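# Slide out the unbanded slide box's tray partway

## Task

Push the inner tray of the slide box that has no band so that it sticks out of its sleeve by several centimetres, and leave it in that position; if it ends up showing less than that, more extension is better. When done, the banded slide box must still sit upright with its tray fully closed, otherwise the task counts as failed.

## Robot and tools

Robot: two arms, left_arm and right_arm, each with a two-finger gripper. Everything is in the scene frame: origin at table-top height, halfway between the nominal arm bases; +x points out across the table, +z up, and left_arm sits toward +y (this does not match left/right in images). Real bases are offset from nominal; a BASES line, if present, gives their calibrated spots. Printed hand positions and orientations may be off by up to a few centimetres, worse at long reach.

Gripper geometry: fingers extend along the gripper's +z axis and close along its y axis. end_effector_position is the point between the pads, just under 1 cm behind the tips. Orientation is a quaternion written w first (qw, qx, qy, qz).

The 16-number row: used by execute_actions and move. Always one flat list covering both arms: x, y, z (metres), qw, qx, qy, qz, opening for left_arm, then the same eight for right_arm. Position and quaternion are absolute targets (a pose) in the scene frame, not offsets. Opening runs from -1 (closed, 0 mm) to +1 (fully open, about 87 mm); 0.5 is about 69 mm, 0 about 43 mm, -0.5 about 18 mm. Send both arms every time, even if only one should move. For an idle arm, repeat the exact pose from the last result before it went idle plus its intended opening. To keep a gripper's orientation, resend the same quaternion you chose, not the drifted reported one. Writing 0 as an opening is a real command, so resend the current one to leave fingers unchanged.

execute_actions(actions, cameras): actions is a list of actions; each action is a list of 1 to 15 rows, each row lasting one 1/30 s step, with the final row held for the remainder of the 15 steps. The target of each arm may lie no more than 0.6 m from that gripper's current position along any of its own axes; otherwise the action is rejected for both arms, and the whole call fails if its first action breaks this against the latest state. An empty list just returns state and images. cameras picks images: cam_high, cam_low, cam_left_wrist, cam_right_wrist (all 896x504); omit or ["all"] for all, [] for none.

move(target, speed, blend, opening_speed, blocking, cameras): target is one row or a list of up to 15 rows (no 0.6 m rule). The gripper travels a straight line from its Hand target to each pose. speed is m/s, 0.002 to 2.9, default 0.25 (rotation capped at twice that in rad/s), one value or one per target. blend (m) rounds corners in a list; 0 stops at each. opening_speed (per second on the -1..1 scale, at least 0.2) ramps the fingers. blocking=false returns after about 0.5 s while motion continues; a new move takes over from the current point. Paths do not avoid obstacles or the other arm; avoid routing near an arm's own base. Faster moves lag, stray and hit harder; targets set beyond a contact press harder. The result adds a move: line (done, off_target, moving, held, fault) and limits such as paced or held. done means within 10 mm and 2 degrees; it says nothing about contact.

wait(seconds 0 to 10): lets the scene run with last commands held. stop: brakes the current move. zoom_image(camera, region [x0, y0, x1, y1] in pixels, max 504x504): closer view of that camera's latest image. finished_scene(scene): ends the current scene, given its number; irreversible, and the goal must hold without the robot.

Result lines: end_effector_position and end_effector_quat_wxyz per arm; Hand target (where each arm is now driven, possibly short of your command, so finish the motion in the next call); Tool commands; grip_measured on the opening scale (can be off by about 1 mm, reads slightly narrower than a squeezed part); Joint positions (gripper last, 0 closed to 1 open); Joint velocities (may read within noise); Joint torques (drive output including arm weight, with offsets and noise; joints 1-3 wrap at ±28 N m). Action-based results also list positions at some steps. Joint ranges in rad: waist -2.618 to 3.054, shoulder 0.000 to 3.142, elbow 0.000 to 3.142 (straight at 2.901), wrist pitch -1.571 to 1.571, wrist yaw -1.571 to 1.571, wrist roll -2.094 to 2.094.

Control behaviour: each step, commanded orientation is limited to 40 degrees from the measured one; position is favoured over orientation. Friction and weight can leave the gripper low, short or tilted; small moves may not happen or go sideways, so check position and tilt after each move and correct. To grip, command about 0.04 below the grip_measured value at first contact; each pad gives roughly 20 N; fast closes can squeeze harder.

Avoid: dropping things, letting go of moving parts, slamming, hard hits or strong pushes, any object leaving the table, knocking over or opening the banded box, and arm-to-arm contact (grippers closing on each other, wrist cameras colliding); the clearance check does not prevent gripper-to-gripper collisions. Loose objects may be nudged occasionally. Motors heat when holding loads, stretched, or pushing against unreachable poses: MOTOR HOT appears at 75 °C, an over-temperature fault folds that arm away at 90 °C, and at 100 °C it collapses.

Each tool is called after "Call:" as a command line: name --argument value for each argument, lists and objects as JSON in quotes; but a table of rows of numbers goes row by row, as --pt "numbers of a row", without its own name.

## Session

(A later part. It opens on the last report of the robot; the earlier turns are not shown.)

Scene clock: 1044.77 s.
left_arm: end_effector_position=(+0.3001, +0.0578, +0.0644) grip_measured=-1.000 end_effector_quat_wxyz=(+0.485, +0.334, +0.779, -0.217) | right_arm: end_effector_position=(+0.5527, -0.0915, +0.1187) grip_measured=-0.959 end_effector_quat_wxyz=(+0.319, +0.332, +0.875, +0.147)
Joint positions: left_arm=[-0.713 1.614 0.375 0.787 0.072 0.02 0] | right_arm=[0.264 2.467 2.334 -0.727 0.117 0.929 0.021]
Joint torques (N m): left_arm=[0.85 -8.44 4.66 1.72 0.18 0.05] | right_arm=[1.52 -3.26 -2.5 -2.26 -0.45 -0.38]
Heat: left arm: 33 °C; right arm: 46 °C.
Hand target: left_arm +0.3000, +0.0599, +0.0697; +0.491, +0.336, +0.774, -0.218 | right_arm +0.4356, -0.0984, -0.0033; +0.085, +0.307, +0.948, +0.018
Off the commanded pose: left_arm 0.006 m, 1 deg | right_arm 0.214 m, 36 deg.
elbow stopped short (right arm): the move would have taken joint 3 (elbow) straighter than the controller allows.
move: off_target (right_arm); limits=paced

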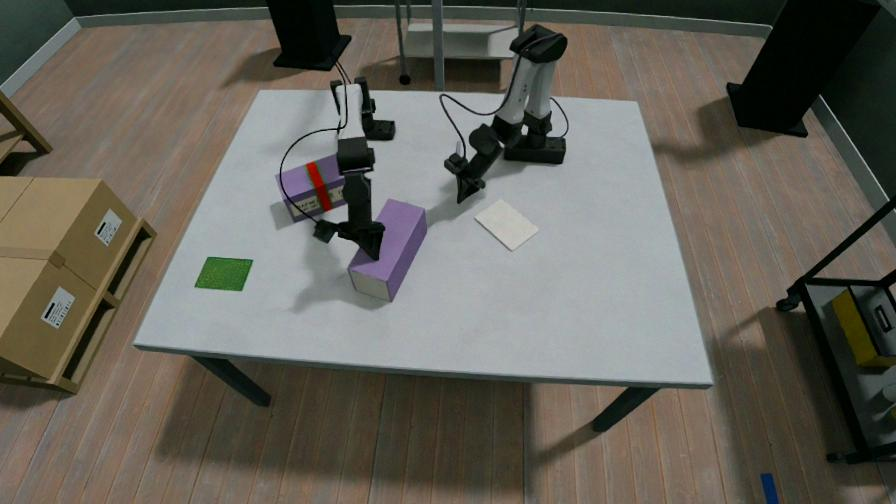

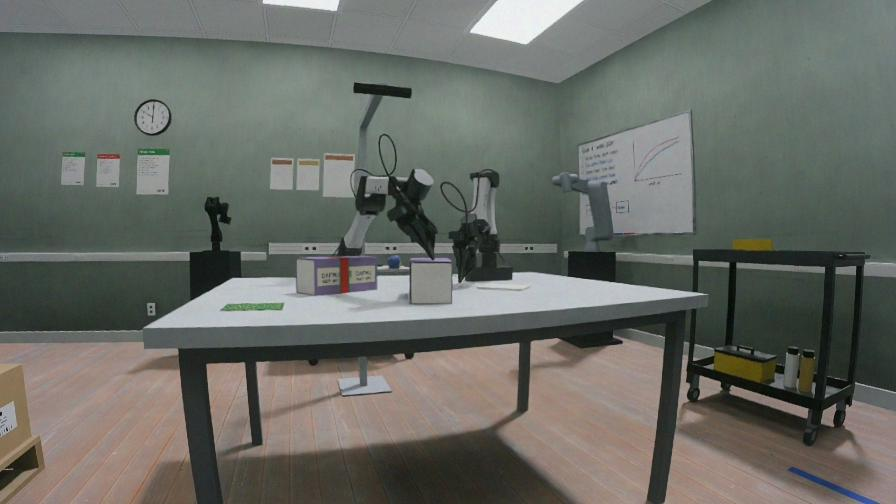

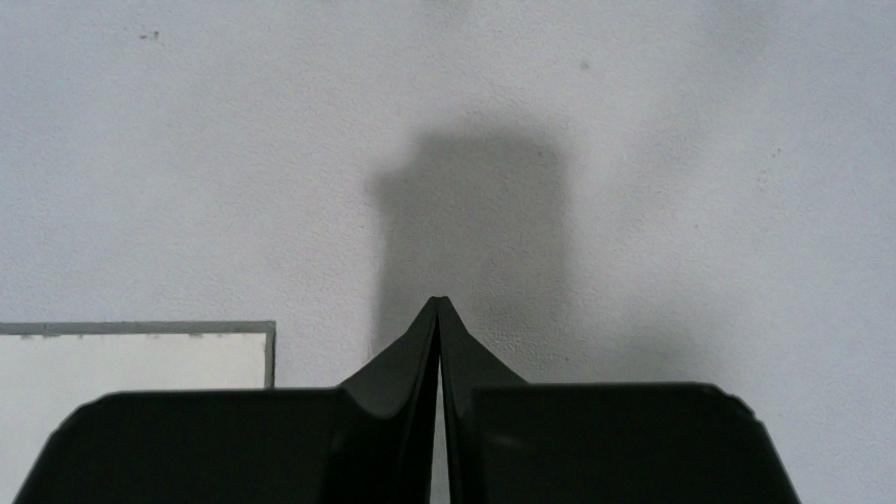

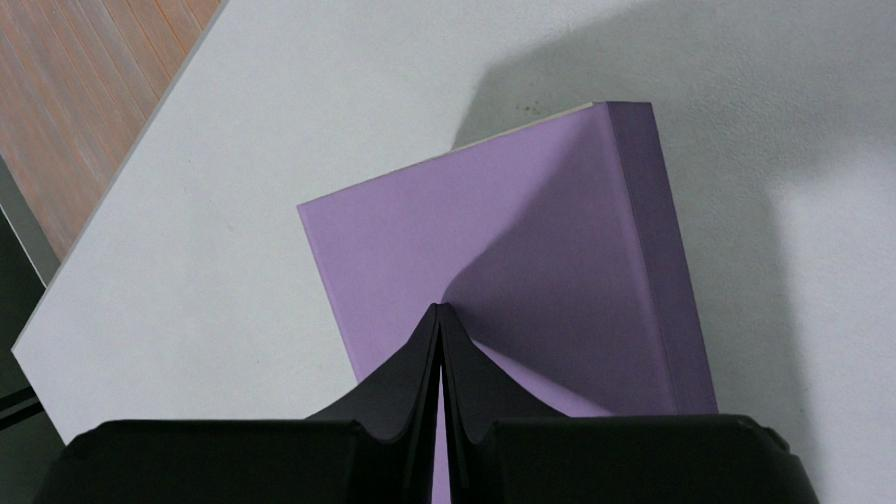

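Call:
move --target '[0.305,-0.066,0.055,0.5311,0.1246,0.8337,-0.0794,-1,0.41,-0.1,-0.04,0.06,0.3,0.95,0.0,-1]' --speed 0.2 --cameras '["cam_left_wrist","cam_right_wrist"]'

Scene clock: 1070.80 s.
left_arm: end_effector_position=(+0.3028, -0.0625, +0.0578) grip_measured=-1.000 end_effector_quat_wxyz=(+0.530, +0.130, +0.834, -0.086) | right_arm: end_effector_position=(+0.5524, -0.0915, +0.1187) grip_measured=-0.959 end_effector_quat_wxyz=(+0.322, +0.332, +0.874, +0.150)
Joint positions: left_arm=[-1.159 2.011 0.951 0.429 -0.77 -0.476 0] | right_arm=[0.264 2.452 2.301 -0.701 0.117 0.93 0.021]
Joint torques (N m): left_arm=[-0.21 -7.95 8.18 1.28 -0.24 -0.11] | right_arm=[1.5 -3.32 -2.58 -2.27 -0.46 -0.41]
Heat: left arm: 32 °C; right arm: 40 °C.
Hand target: left_arm +0.3050, -0.0659, +0.0551; +0.532, +0.125, +0.834, -0.080 | right_arm +0.4351, -0.0985, -0.0034; +0.088, +0.307, +0.947, +0.020
Off the commanded pose: left_arm 0.005 m, 1 deg | right_arm 0.213 m, 36 deg.
move: off_target (right_arm)

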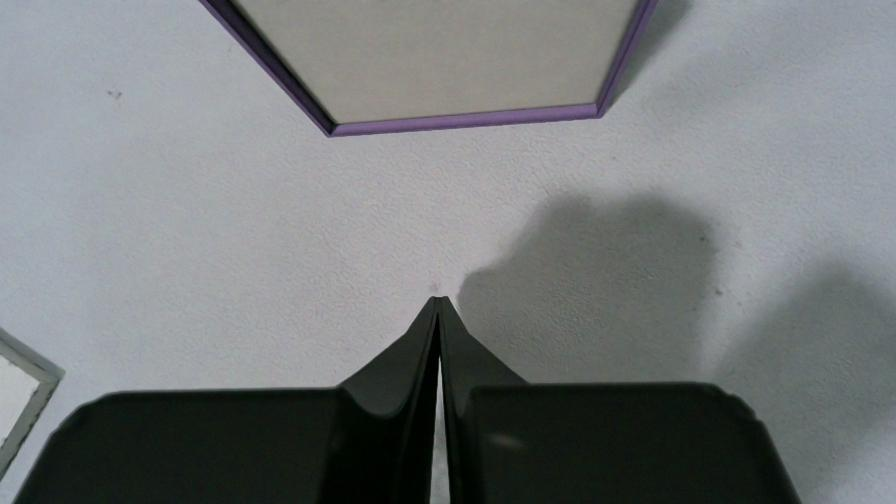

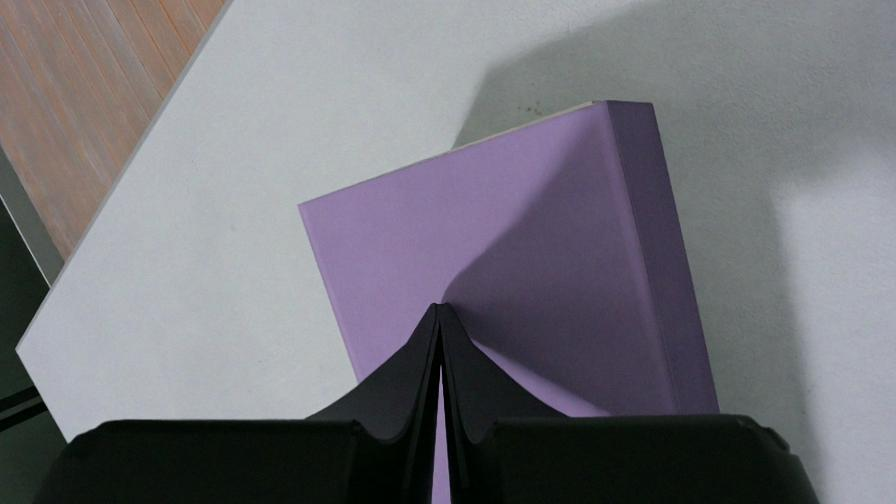

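Call:
move --pt "0.345 -0.09 0.055 0.4288 -0.3294 0.776 -0.3232 -1 0.41 -0.1 -0.04 0.06 0.3 0.95 0.0 -1" --pt "0.465 -0.121 0.055 0.4288 -0.3294 0.776 -0.3232 -1 0.40 -0.1 -0.05 0.06 0.3 0.95 0.0 -1" --speed '[0.15,0.04]'

Call:
zoom_image --camera "cam_high" --region '[250, 90, 530, 330]'

Scene clock: 1091.63 s.
left_arm: end_effector_position=(+0.4215, -0.1379, +0.0522) grip_measured=-1.000 end_effector_quat_wxyz=(+0.398, -0.297, +0.802, -0.331) | right_arm: end_effector_position=(+0.5561, -0.0800, +0.1183) grip_measured=-0.959 end_effector_quat_wxyz=(+0.343, +0.327, +0.862, +0.182)
Joint positions: left_arm=[-0.928 2.323 1.398 0.354 -0.541 -1.37 0] | right_arm=[0.273 2.398 2.156 -0.535 0.093 0.944 0.021]
Joint torques (N m): left_arm=[6.3 -10.13 10.65 1.82 -0.52 0.09] | right_arm=[1.24 -3.82 -2.58 -2.7 -0.29 -0.54]
Heat: left arm: 31 °C; right arm: 39 °C.
Hand target: left_arm +0.4615, -0.1176, +0.0561; +0.429, -0.330, +0.777, -0.323 | right_arm +0.4304, -0.0957, -0.0106; +0.102, +0.305, +0.946, +0.033
Off the commanded pose: left_arm 0.047 m, 6 deg | right_arm 0.230 m, 40 deg; orientation clipped.
move: off_target (left_arm, right_arm); limits=paced

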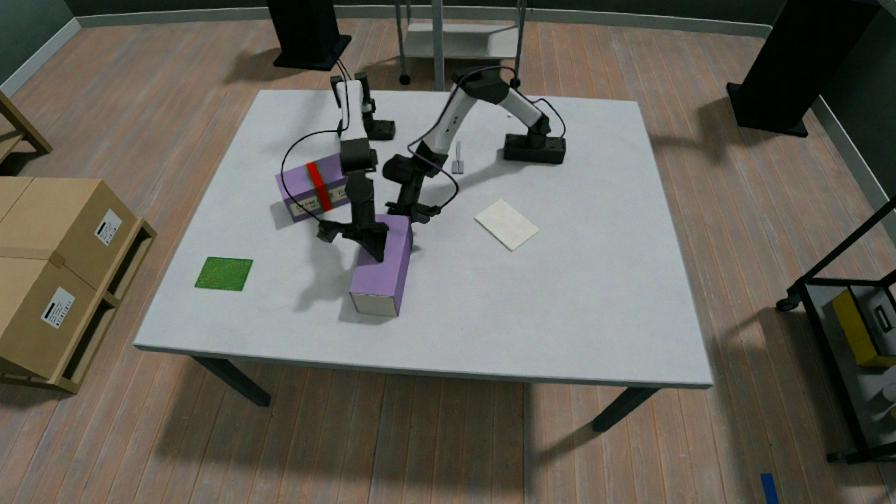

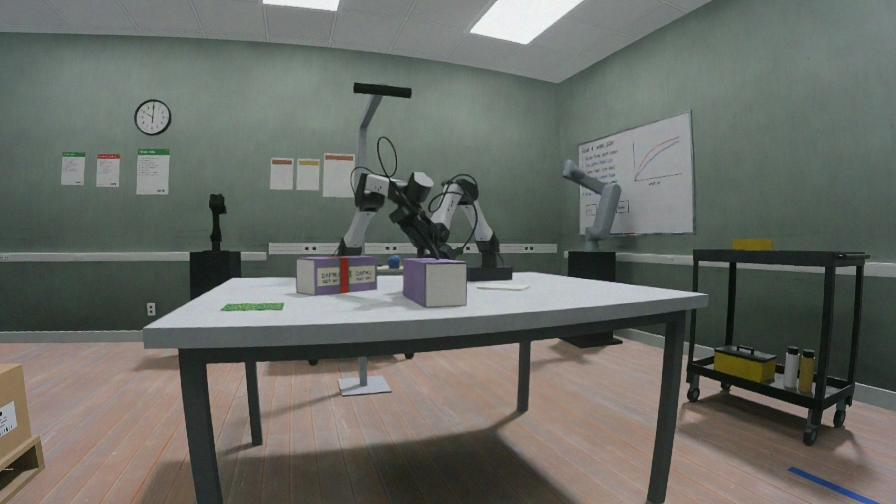

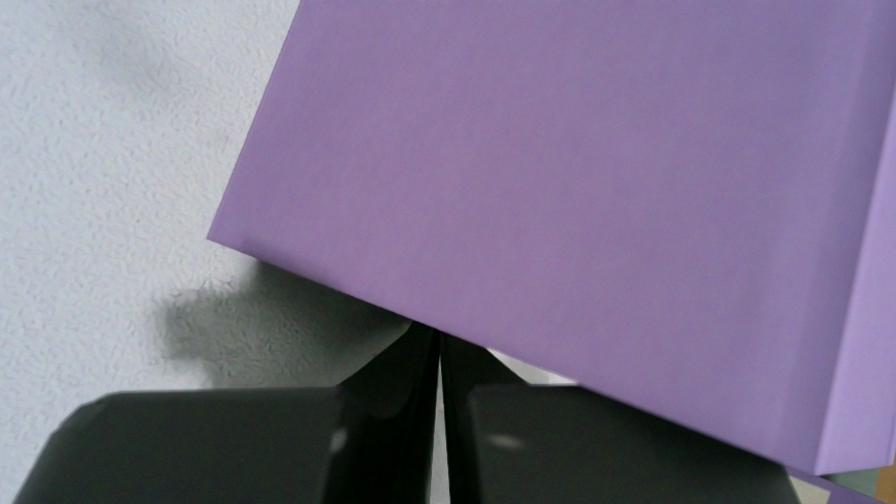

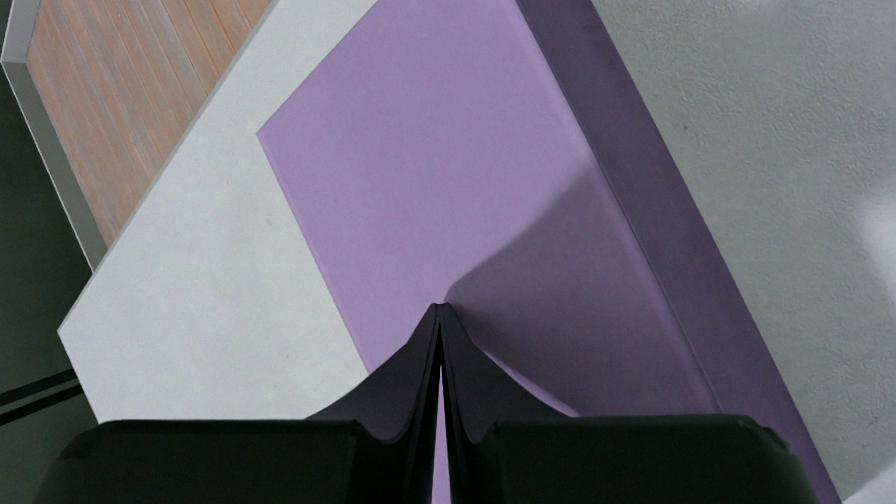

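Scaled by 1.800 (camera's finer frame: 1280x720).

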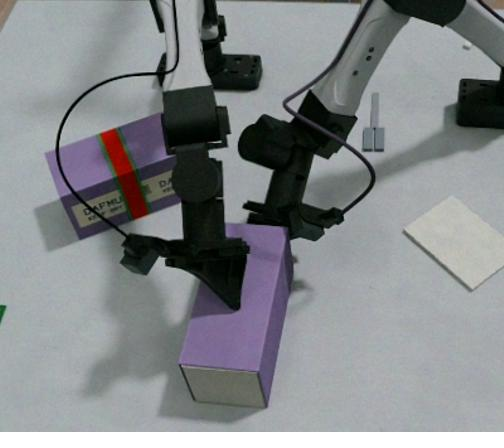

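Call:
zoom_image --camera "cam_high" --region '[335, 200, 435, 330]'

Call:
zoom_image --camera "cam_low" --region '[390, 240, 490, 320]'

Scaled by 3.877 (camera's finer frame: 1280x720).

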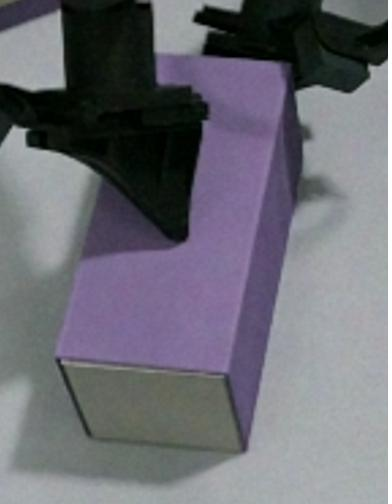

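Scaled by 5.040 (camera's finer frame: 1280x720).

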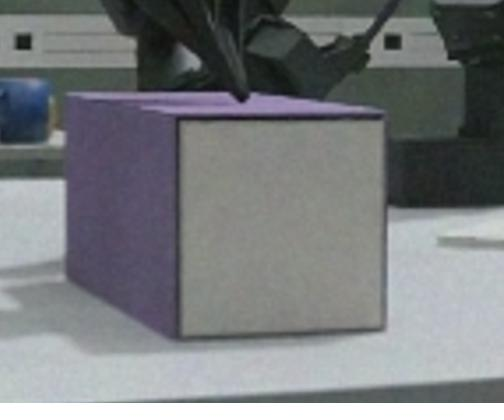

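Call:
move --target '[0.50,-0.146,0.055,0.4529,-0.3892,0.7478,-0.2886,-1,0.40,-0.11,-0.06,0.06,0.3,0.95,0.0,-1]' --speed 0.04

Call:
zoom_image --camera "cam_high" --region '[335, 200, 435, 330]'

Scene clock: 1121.10 s.
left_arm: end_effector_position=(+0.4319, -0.1464, +0.0520) grip_measured=-1.000 end_effector_quat_wxyz=(+0.402, -0.308, +0.799, -0.324) | right_arm: end_effector_position=(+0.5601, -0.0775, +0.1291) grip_measured=-0.959 end_effector_quat_wxyz=(+0.352, +0.325, +0.856, +0.195)
Joint positions: left_arm=[-0.929 2.367 1.488 0.293 -0.565 -1.388 0] | right_arm=[0.273 2.39 2.161 -0.518 0.084 0.946 0.021]
Joint torques (N m): left_arm=[0.39 -14.23 6.61 1.5 -0.12 0.03] | right_arm=[-0.65 -11.29 5.85 1.58 0.03 -0.03]
Heat: left arm: 32 °C; right arm: 37 °C.
Hand target: left_arm +0.4335, -0.1447, +0.0523; +0.404, -0.310, +0.798, -0.323 | right_arm +0.5546, -0.0785, +0.1198; +0.340, +0.326, +0.863, +0.185
Off the commanded pose: left_arm 0.068 m, 13 deg | right_arm 0.250 m, 42 deg.
move: held (left_arm, right_arm; a check stopped the path); limits=held
pose unreachable (left arm): on one or more control steps of this call, first in action 0 (counted from 0), this arm could not follow its commanded pose, so it was not sent that pose on those steps. It may still have moved: this result reports where it is.
cause: moving toward the commanded pose would bring a part of the arm too close to another arm (this arm's wrist (the part past joint 4) and the right arm's wrist (the part past joint 4), along the way the arms are being sent, or toward where that arm still pushes).
pose unreachable (right arm): on one or more control steps of this call, first in action 0 (counted from 0), this arm could not follow its commanded pose, so it was not sent that pose on those steps. It may still have moved: this result reports where it is.
cause: moving toward the commanded pose would bring a part of the arm too close to another arm (this arm's wrist (the part past joint 4) and the left arm's wrist (the part past joint 4), at the place that arm was heading or pushing toward when its own hold began).

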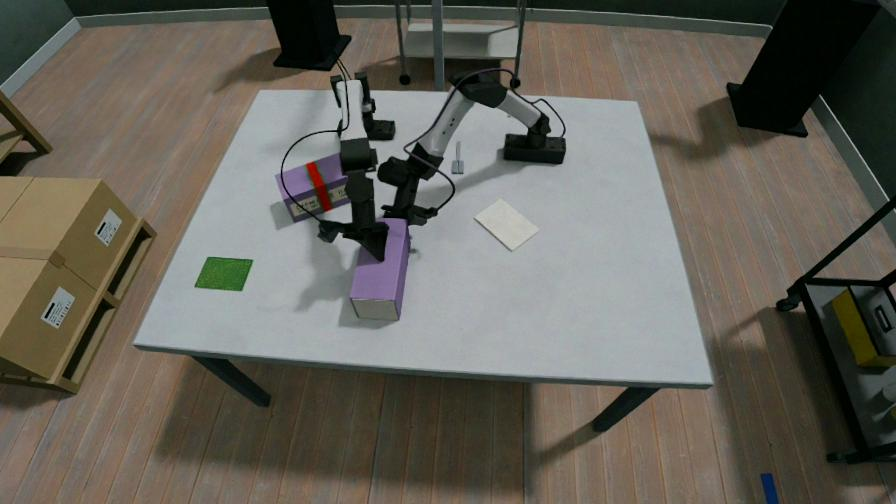

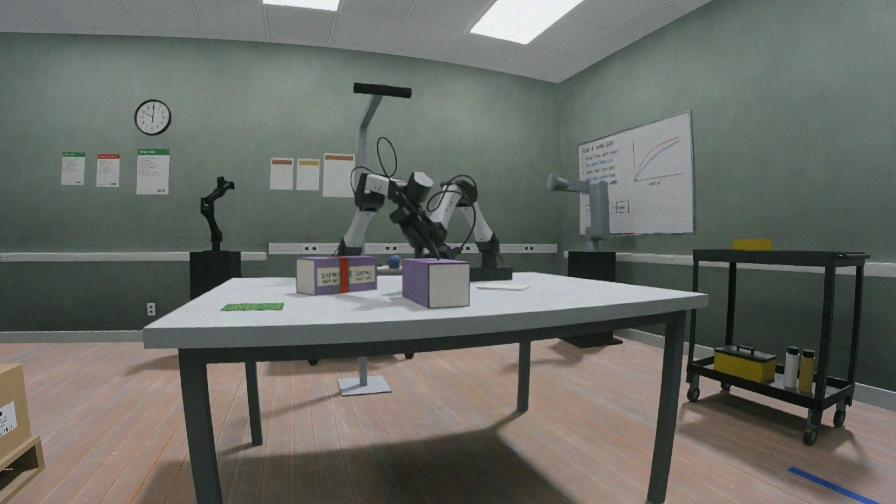

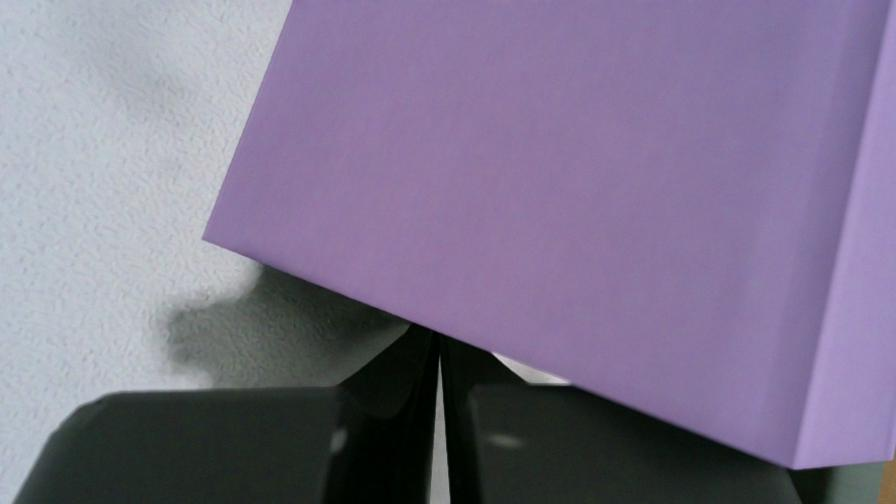

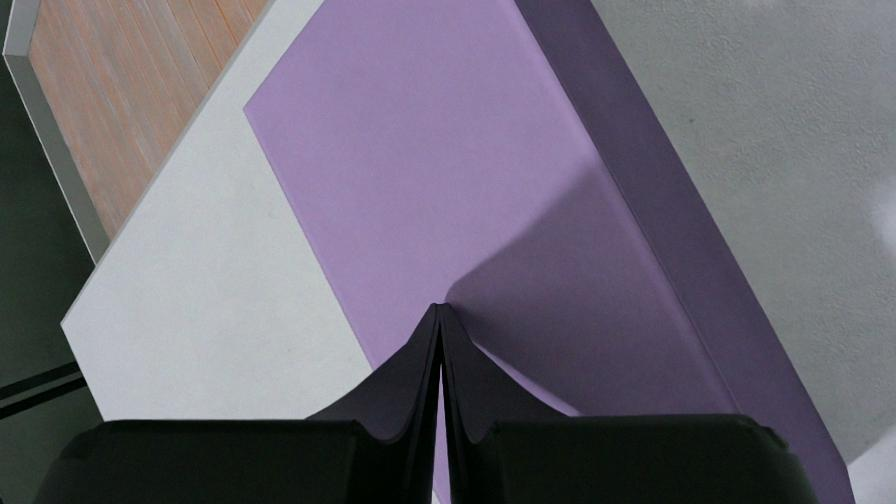

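Scaled by 3.877 (camera's finer frame: 1280x720).

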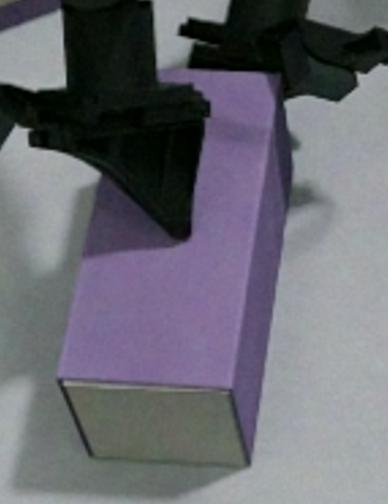

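Call:
move --pt "0.34 -0.12 0.06 0.4529 -0.3892 0.7478 -0.2886 -1 0.56 -0.0775 0.17 0.35 0.32 0.86 0.19 -1" --pt "0.33 -0.13 0.06 0.5365 0.0368 0.8422 -0.0234 -1 0.6 -0.09 0.2 0.35 0.22 0.88 0.15 -1" --speed 0.15

Call:
zoom_image --camera "cam_left_wrist" --region '[200, 0, 700, 250]'

Call:
zoom_image --camera "cam_high" --region '[335, 200, 435, 330]'

Scene clock: 1152.87 s.
left_arm: end_effector_position=(+0.3352, -0.1161, +0.0395) grip_measured=-1.000 end_effector_quat_wxyz=(+0.495, -0.223, +0.821, -0.178) | right_arm: end_effector_position=(+0.5742, -0.0800, +0.1714) grip_measured=-0.959 end_effector_quat_wxyz=(+0.357, +0.290, +0.870, +0.176)
Joint positions: left_arm=[-1.154 2.258 1.333 0.086 -0.926 -1.338 0] | right_arm=[0.267 2.63 2.798 -0.922 0.083 0.857 0.021]
Joint torques (N m): left_arm=[-0.94 -14.99 8.43 1.04 -0.42 0.06] | right_arm=[-0.68 -12.42 5.72 1.87 0.03 0.01]
Heat: left arm: 37 °C; right arm: 49 °C.
Hand target: left_arm +0.3360, -0.1236, +0.0598; +0.503, -0.226, +0.813, -0.189 | right_arm +0.5742, -0.0799, +0.1716; +0.357, +0.290, +0.870, +0.176
Off the commanded pose: left_arm 0.025 m, 35 deg | right_arm 0.040 m, 9 deg.
move: held (right_arm; a check stopped the path), off_target (left_arm; braked when a check withheld steps of right_arm); path passed 1 of 2 targets; limits=held
pose unreachable (right arm): on one or more control steps of this call, first in action 0 (counted from 0), this arm could not follow its commanded pose, so it was not sent that pose on those steps. It may still have moved: this result reports where it is.
cause: moving toward the commanded pose would bring a part of the arm too close to another arm (this arm's forearm (the part past joint 3) and the left arm's wrist (the part past joint 4), along the way the arms are being sent, or toward where that arm still pushes).

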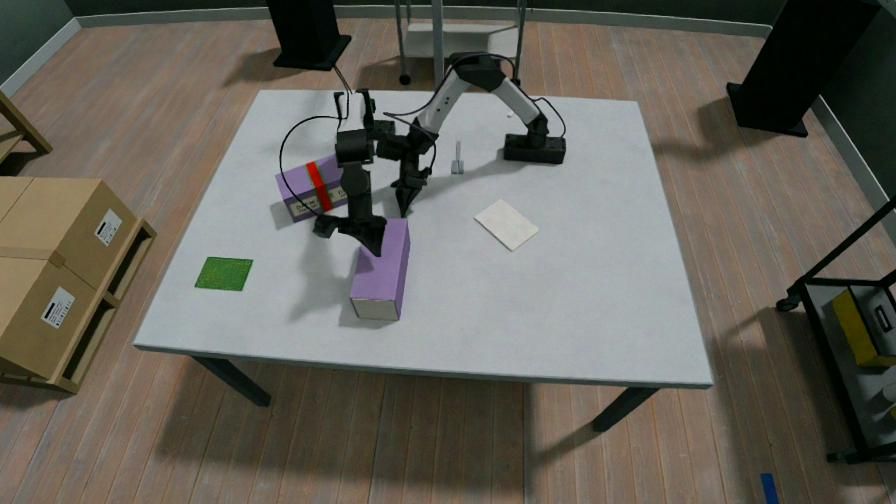

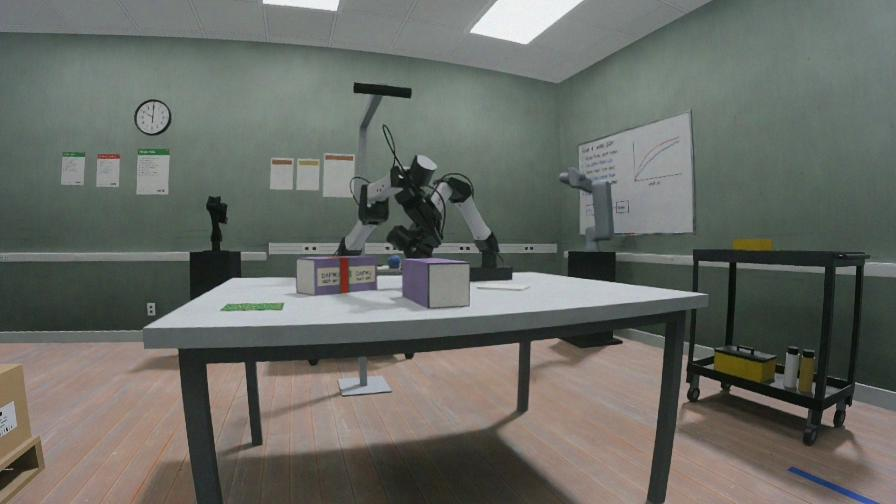

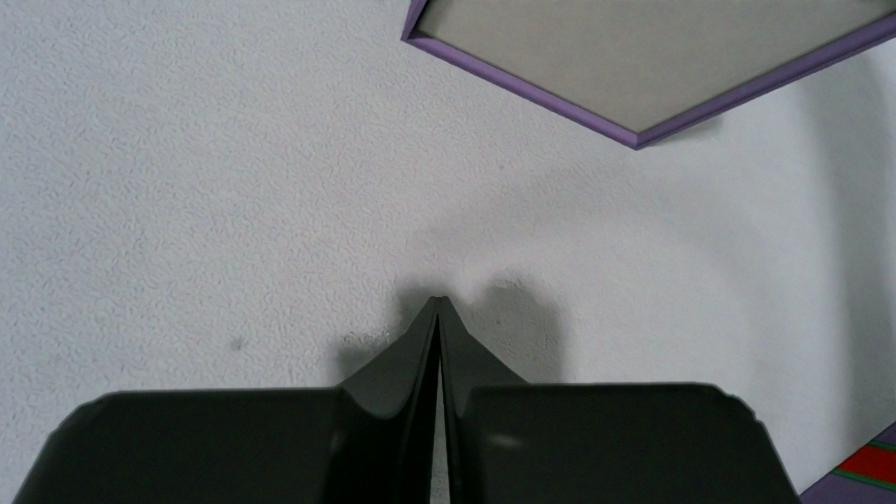

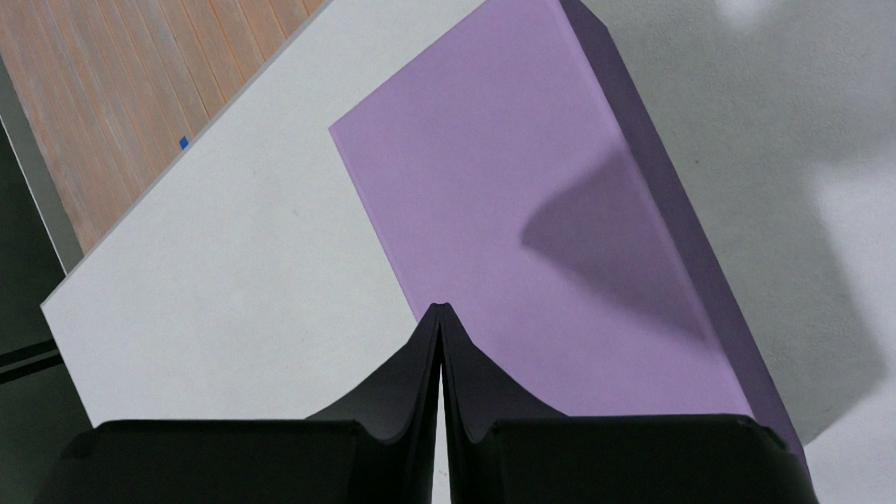

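Scaled by 1.008 (camera's finer frame: 1280x720).

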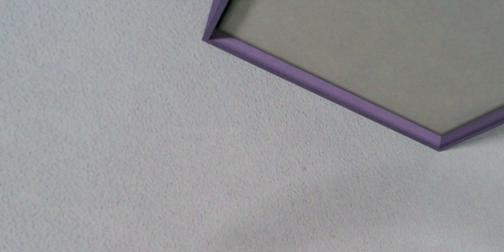

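Scaled by 3.877 (camera's finer frame: 1280x720).

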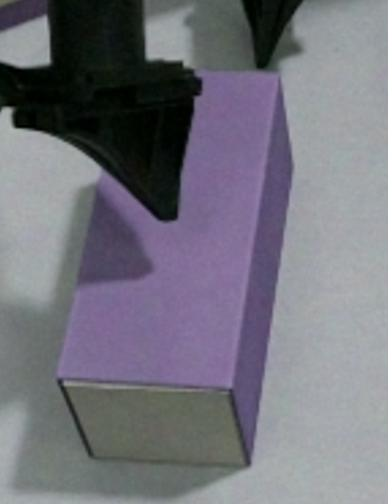

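Call:
move --pt "0.28 0.05 0.08 0.49 0.335 0.772 -0.218 -1 0.555 -0.10 0.175 0.35 0.28 0.87 0.15 -1" --pt "0.28 0.08 0.08 0.49 0.335 0.772 -0.218 -1 0.565 -0.115 0.17 0.3 0.25 0.9 0.1 -1" --pt "0.28 0.08 0.08 0.49 0.335 0.772 -0.218 -1 0.535 -0.11 0.0 0.06 0.25 0.96 0.05 -1" --pt "0.28 0.08 0.08 0.49 0.335 0.772 -0.218 -1 0.42 -0.22 -0.03 0.06 0.3 0.95 0.0 -1" --speed '[0.15,0.15,0.1,0.08]'

Call:
zoom_image --camera "cam_high" --region '[250, 90, 530, 330]'

Scene clock: 1180.23 s.
left_arm: end_effector_position=(+0.2814, +0.0774, +0.0773) grip_measured=-1.000 end_effector_quat_wxyz=(+0.488, +0.333, +0.777, -0.217) | right_arm: end_effector_position=(+0.5318, -0.1649, +0.1190) grip_measured=-0.959 end_effector_quat_wxyz=(+0.285, +0.271, +0.902, +0.178)
Joint positions: left_arm=[-0.705 1.434 0.289 0.699 0.079 0.022 0] | right_arm=[0.091 2.343 2.128 -0.68 -0.121 0.701 0.021]
Joint torques (N m): left_arm=[0.84 -6.68 4.93 1.67 0.16 0] | right_arm=[-2.86 -2.67 -2.48 -1.81 1.18 -0.78]
Heat: left arm: 38 °C; right arm: 52 °C.
Hand target: left_arm +0.2800, +0.0799, +0.0798; +0.491, +0.336, +0.774, -0.218 | right_arm +0.4301, -0.2098, +0.0037; +0.080, +0.288, +0.954, +0.024
Off the commanded pose: left_arm 0.004 m, 1 deg | right_arm 0.194 m, 34 deg.
elbow stopped short (right arm): the move would have taken joint 3 (elbow) straighter than the controller allows.
move: off_target (right_arm)

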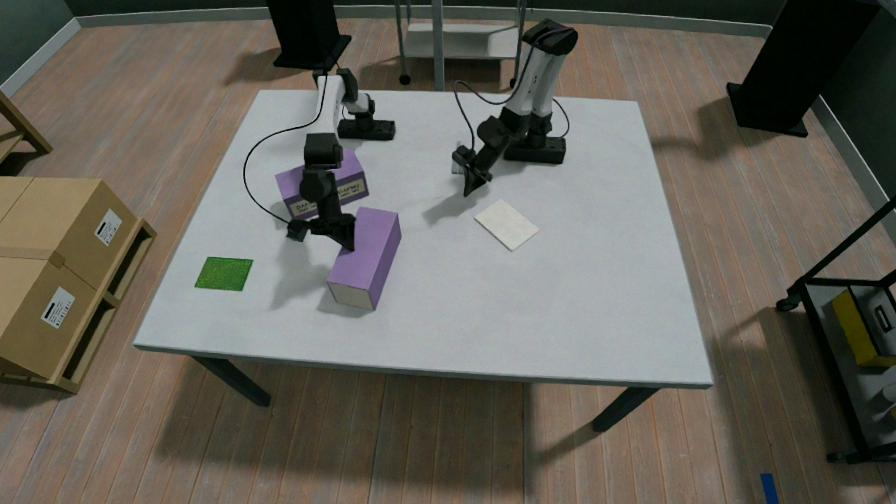

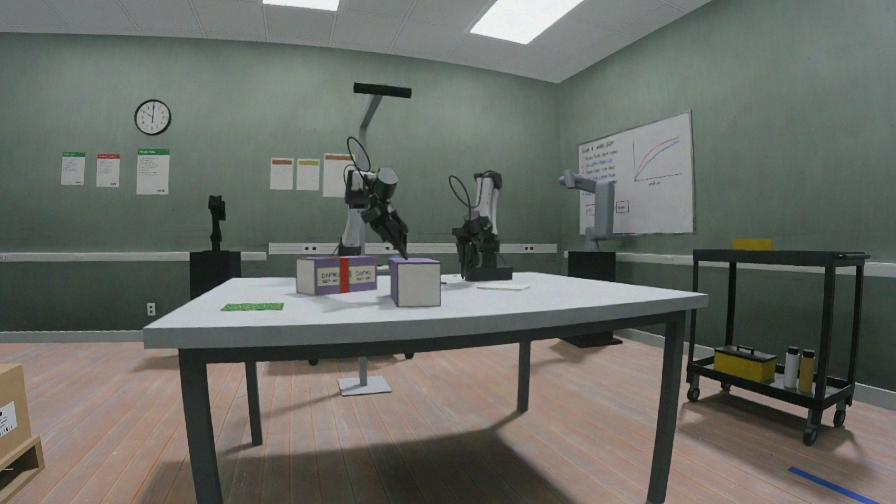

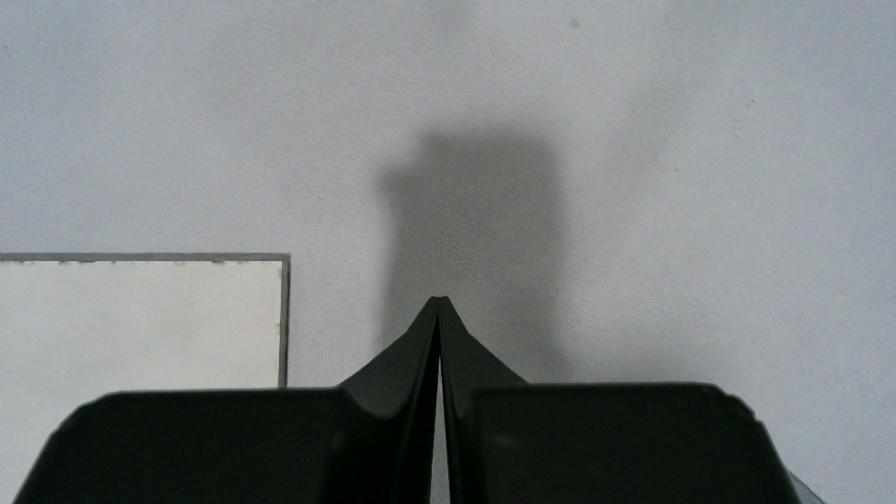

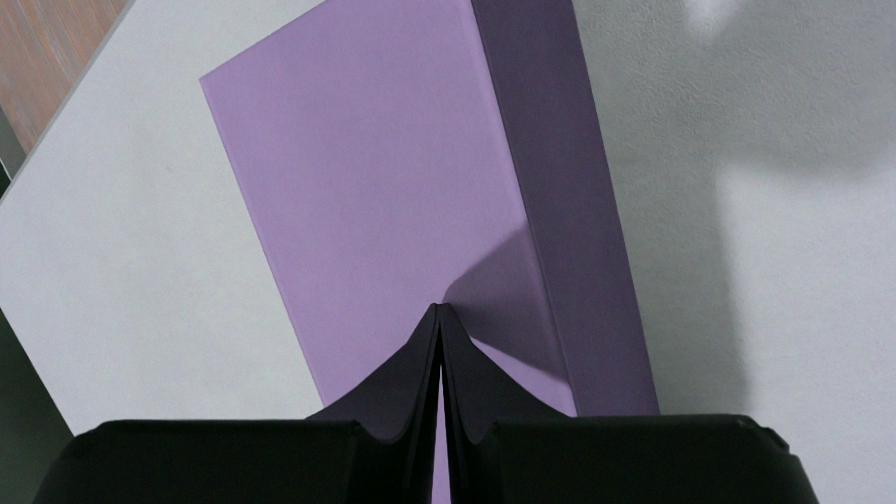

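Scaled by 1.800 (camera's finer frame: 1280x720).

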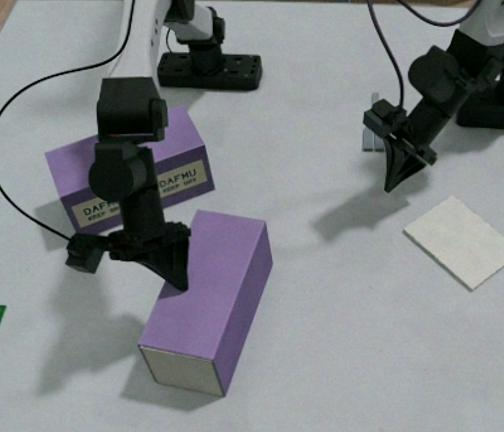

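Call:
move --pt "0.26 0.14 0.1 0.49 0.335 0.772 -0.218 -1 0.525 -0.16 0.17 0.25 0.2 0.93 0.1 -1" --pt "0.22 0.22 0.12 0.49 0.335 0.772 -0.218 -1 0.445 -0.12 0.175 0.15 0.17 0.96 0.03 -1" --pt "0.22 0.22 0.12 0.49 0.335 0.772 -0.218 -1 0.44 -0.12 0.0 0.06 0.17 0.98 0.03 -1" --pt "0.22 0.22 0.12 0.49 0.335 0.772 -0.218 -1 0.40 0.09 -0.03 0.06 0.17 0.98 0.0 -1" --speed '[0.15,0.15,0.1,0.08]'

Call:
zoom_image --camera "cam_high" --region '[250, 90, 530, 330]'

Scene clock: 1204.00 s.
left_arm: end_effector_position=(+0.2166, +0.2197, +0.1056) grip_measured=-1.000 end_effector_quat_wxyz=(+0.477, +0.328, +0.784, -0.222) | right_arm: end_effector_position=(+0.4886, +0.1064, +0.1198) grip_measured=-0.959 end_effector_quat_wxyz=(+0.302, +0.213, +0.909, +0.194)
Joint positions: left_arm=[0.069 0.436 0.18 -0.402 0.753 0.447 0] | right_arm=[0.602 2.693 2.761 -0.919 0.164 0.984 0.02]
Joint torques (N m): left_arm=[0.73 0.61 10.92 1.35 0.35 0.06] | right_arm=[2.03 -2.35 -1.16 -0.78 -0.57 -0.16]
Heat: left arm: 34 °C; right arm: 45 °C.
Hand target: left_arm +0.2204, +0.2195, +0.1196; +0.491, +0.336, +0.774, -0.218 | right_arm +0.4083, +0.0896, -0.0067; +0.136, +0.180, +0.972, +0.071
Off the commanded pose: left_arm 0.015 m, 2 deg | right_arm 0.175 m, 37 deg.
elbow stopped short (right arm): the move would have taken joint 3 (elbow) straighter than the controller allows.
move: off_target (left_arm, right_arm)

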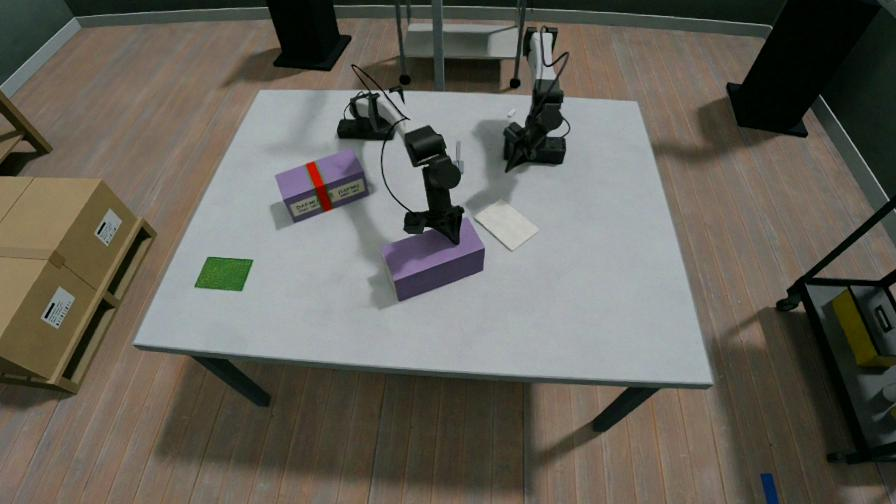

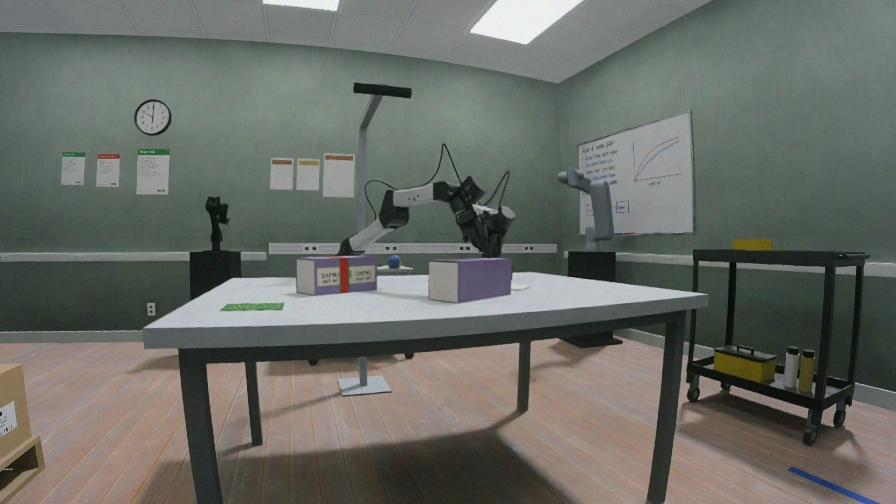

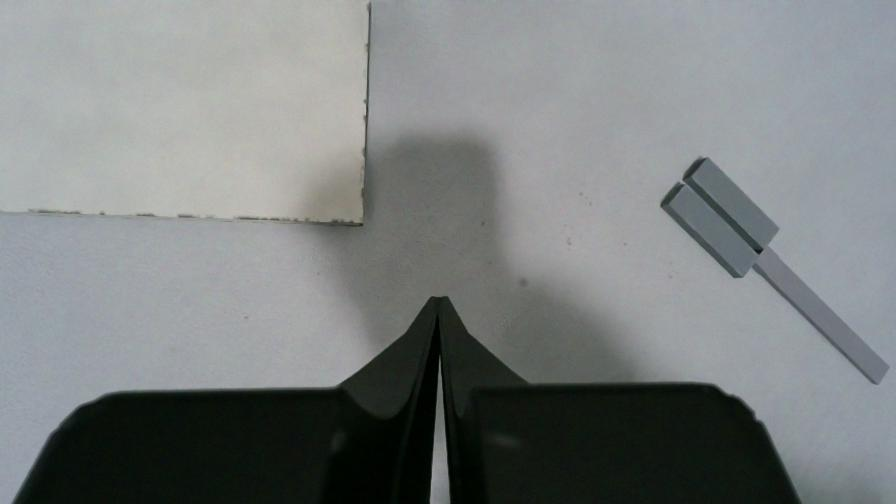

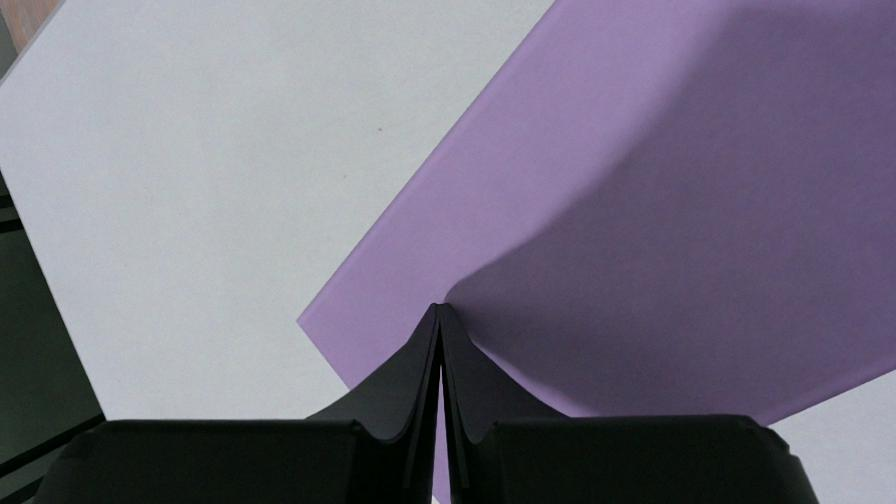

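Scaled by 1.800 (camera's finer frame: 1280x720).

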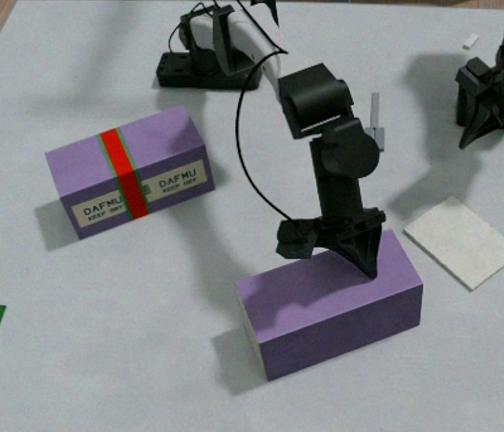

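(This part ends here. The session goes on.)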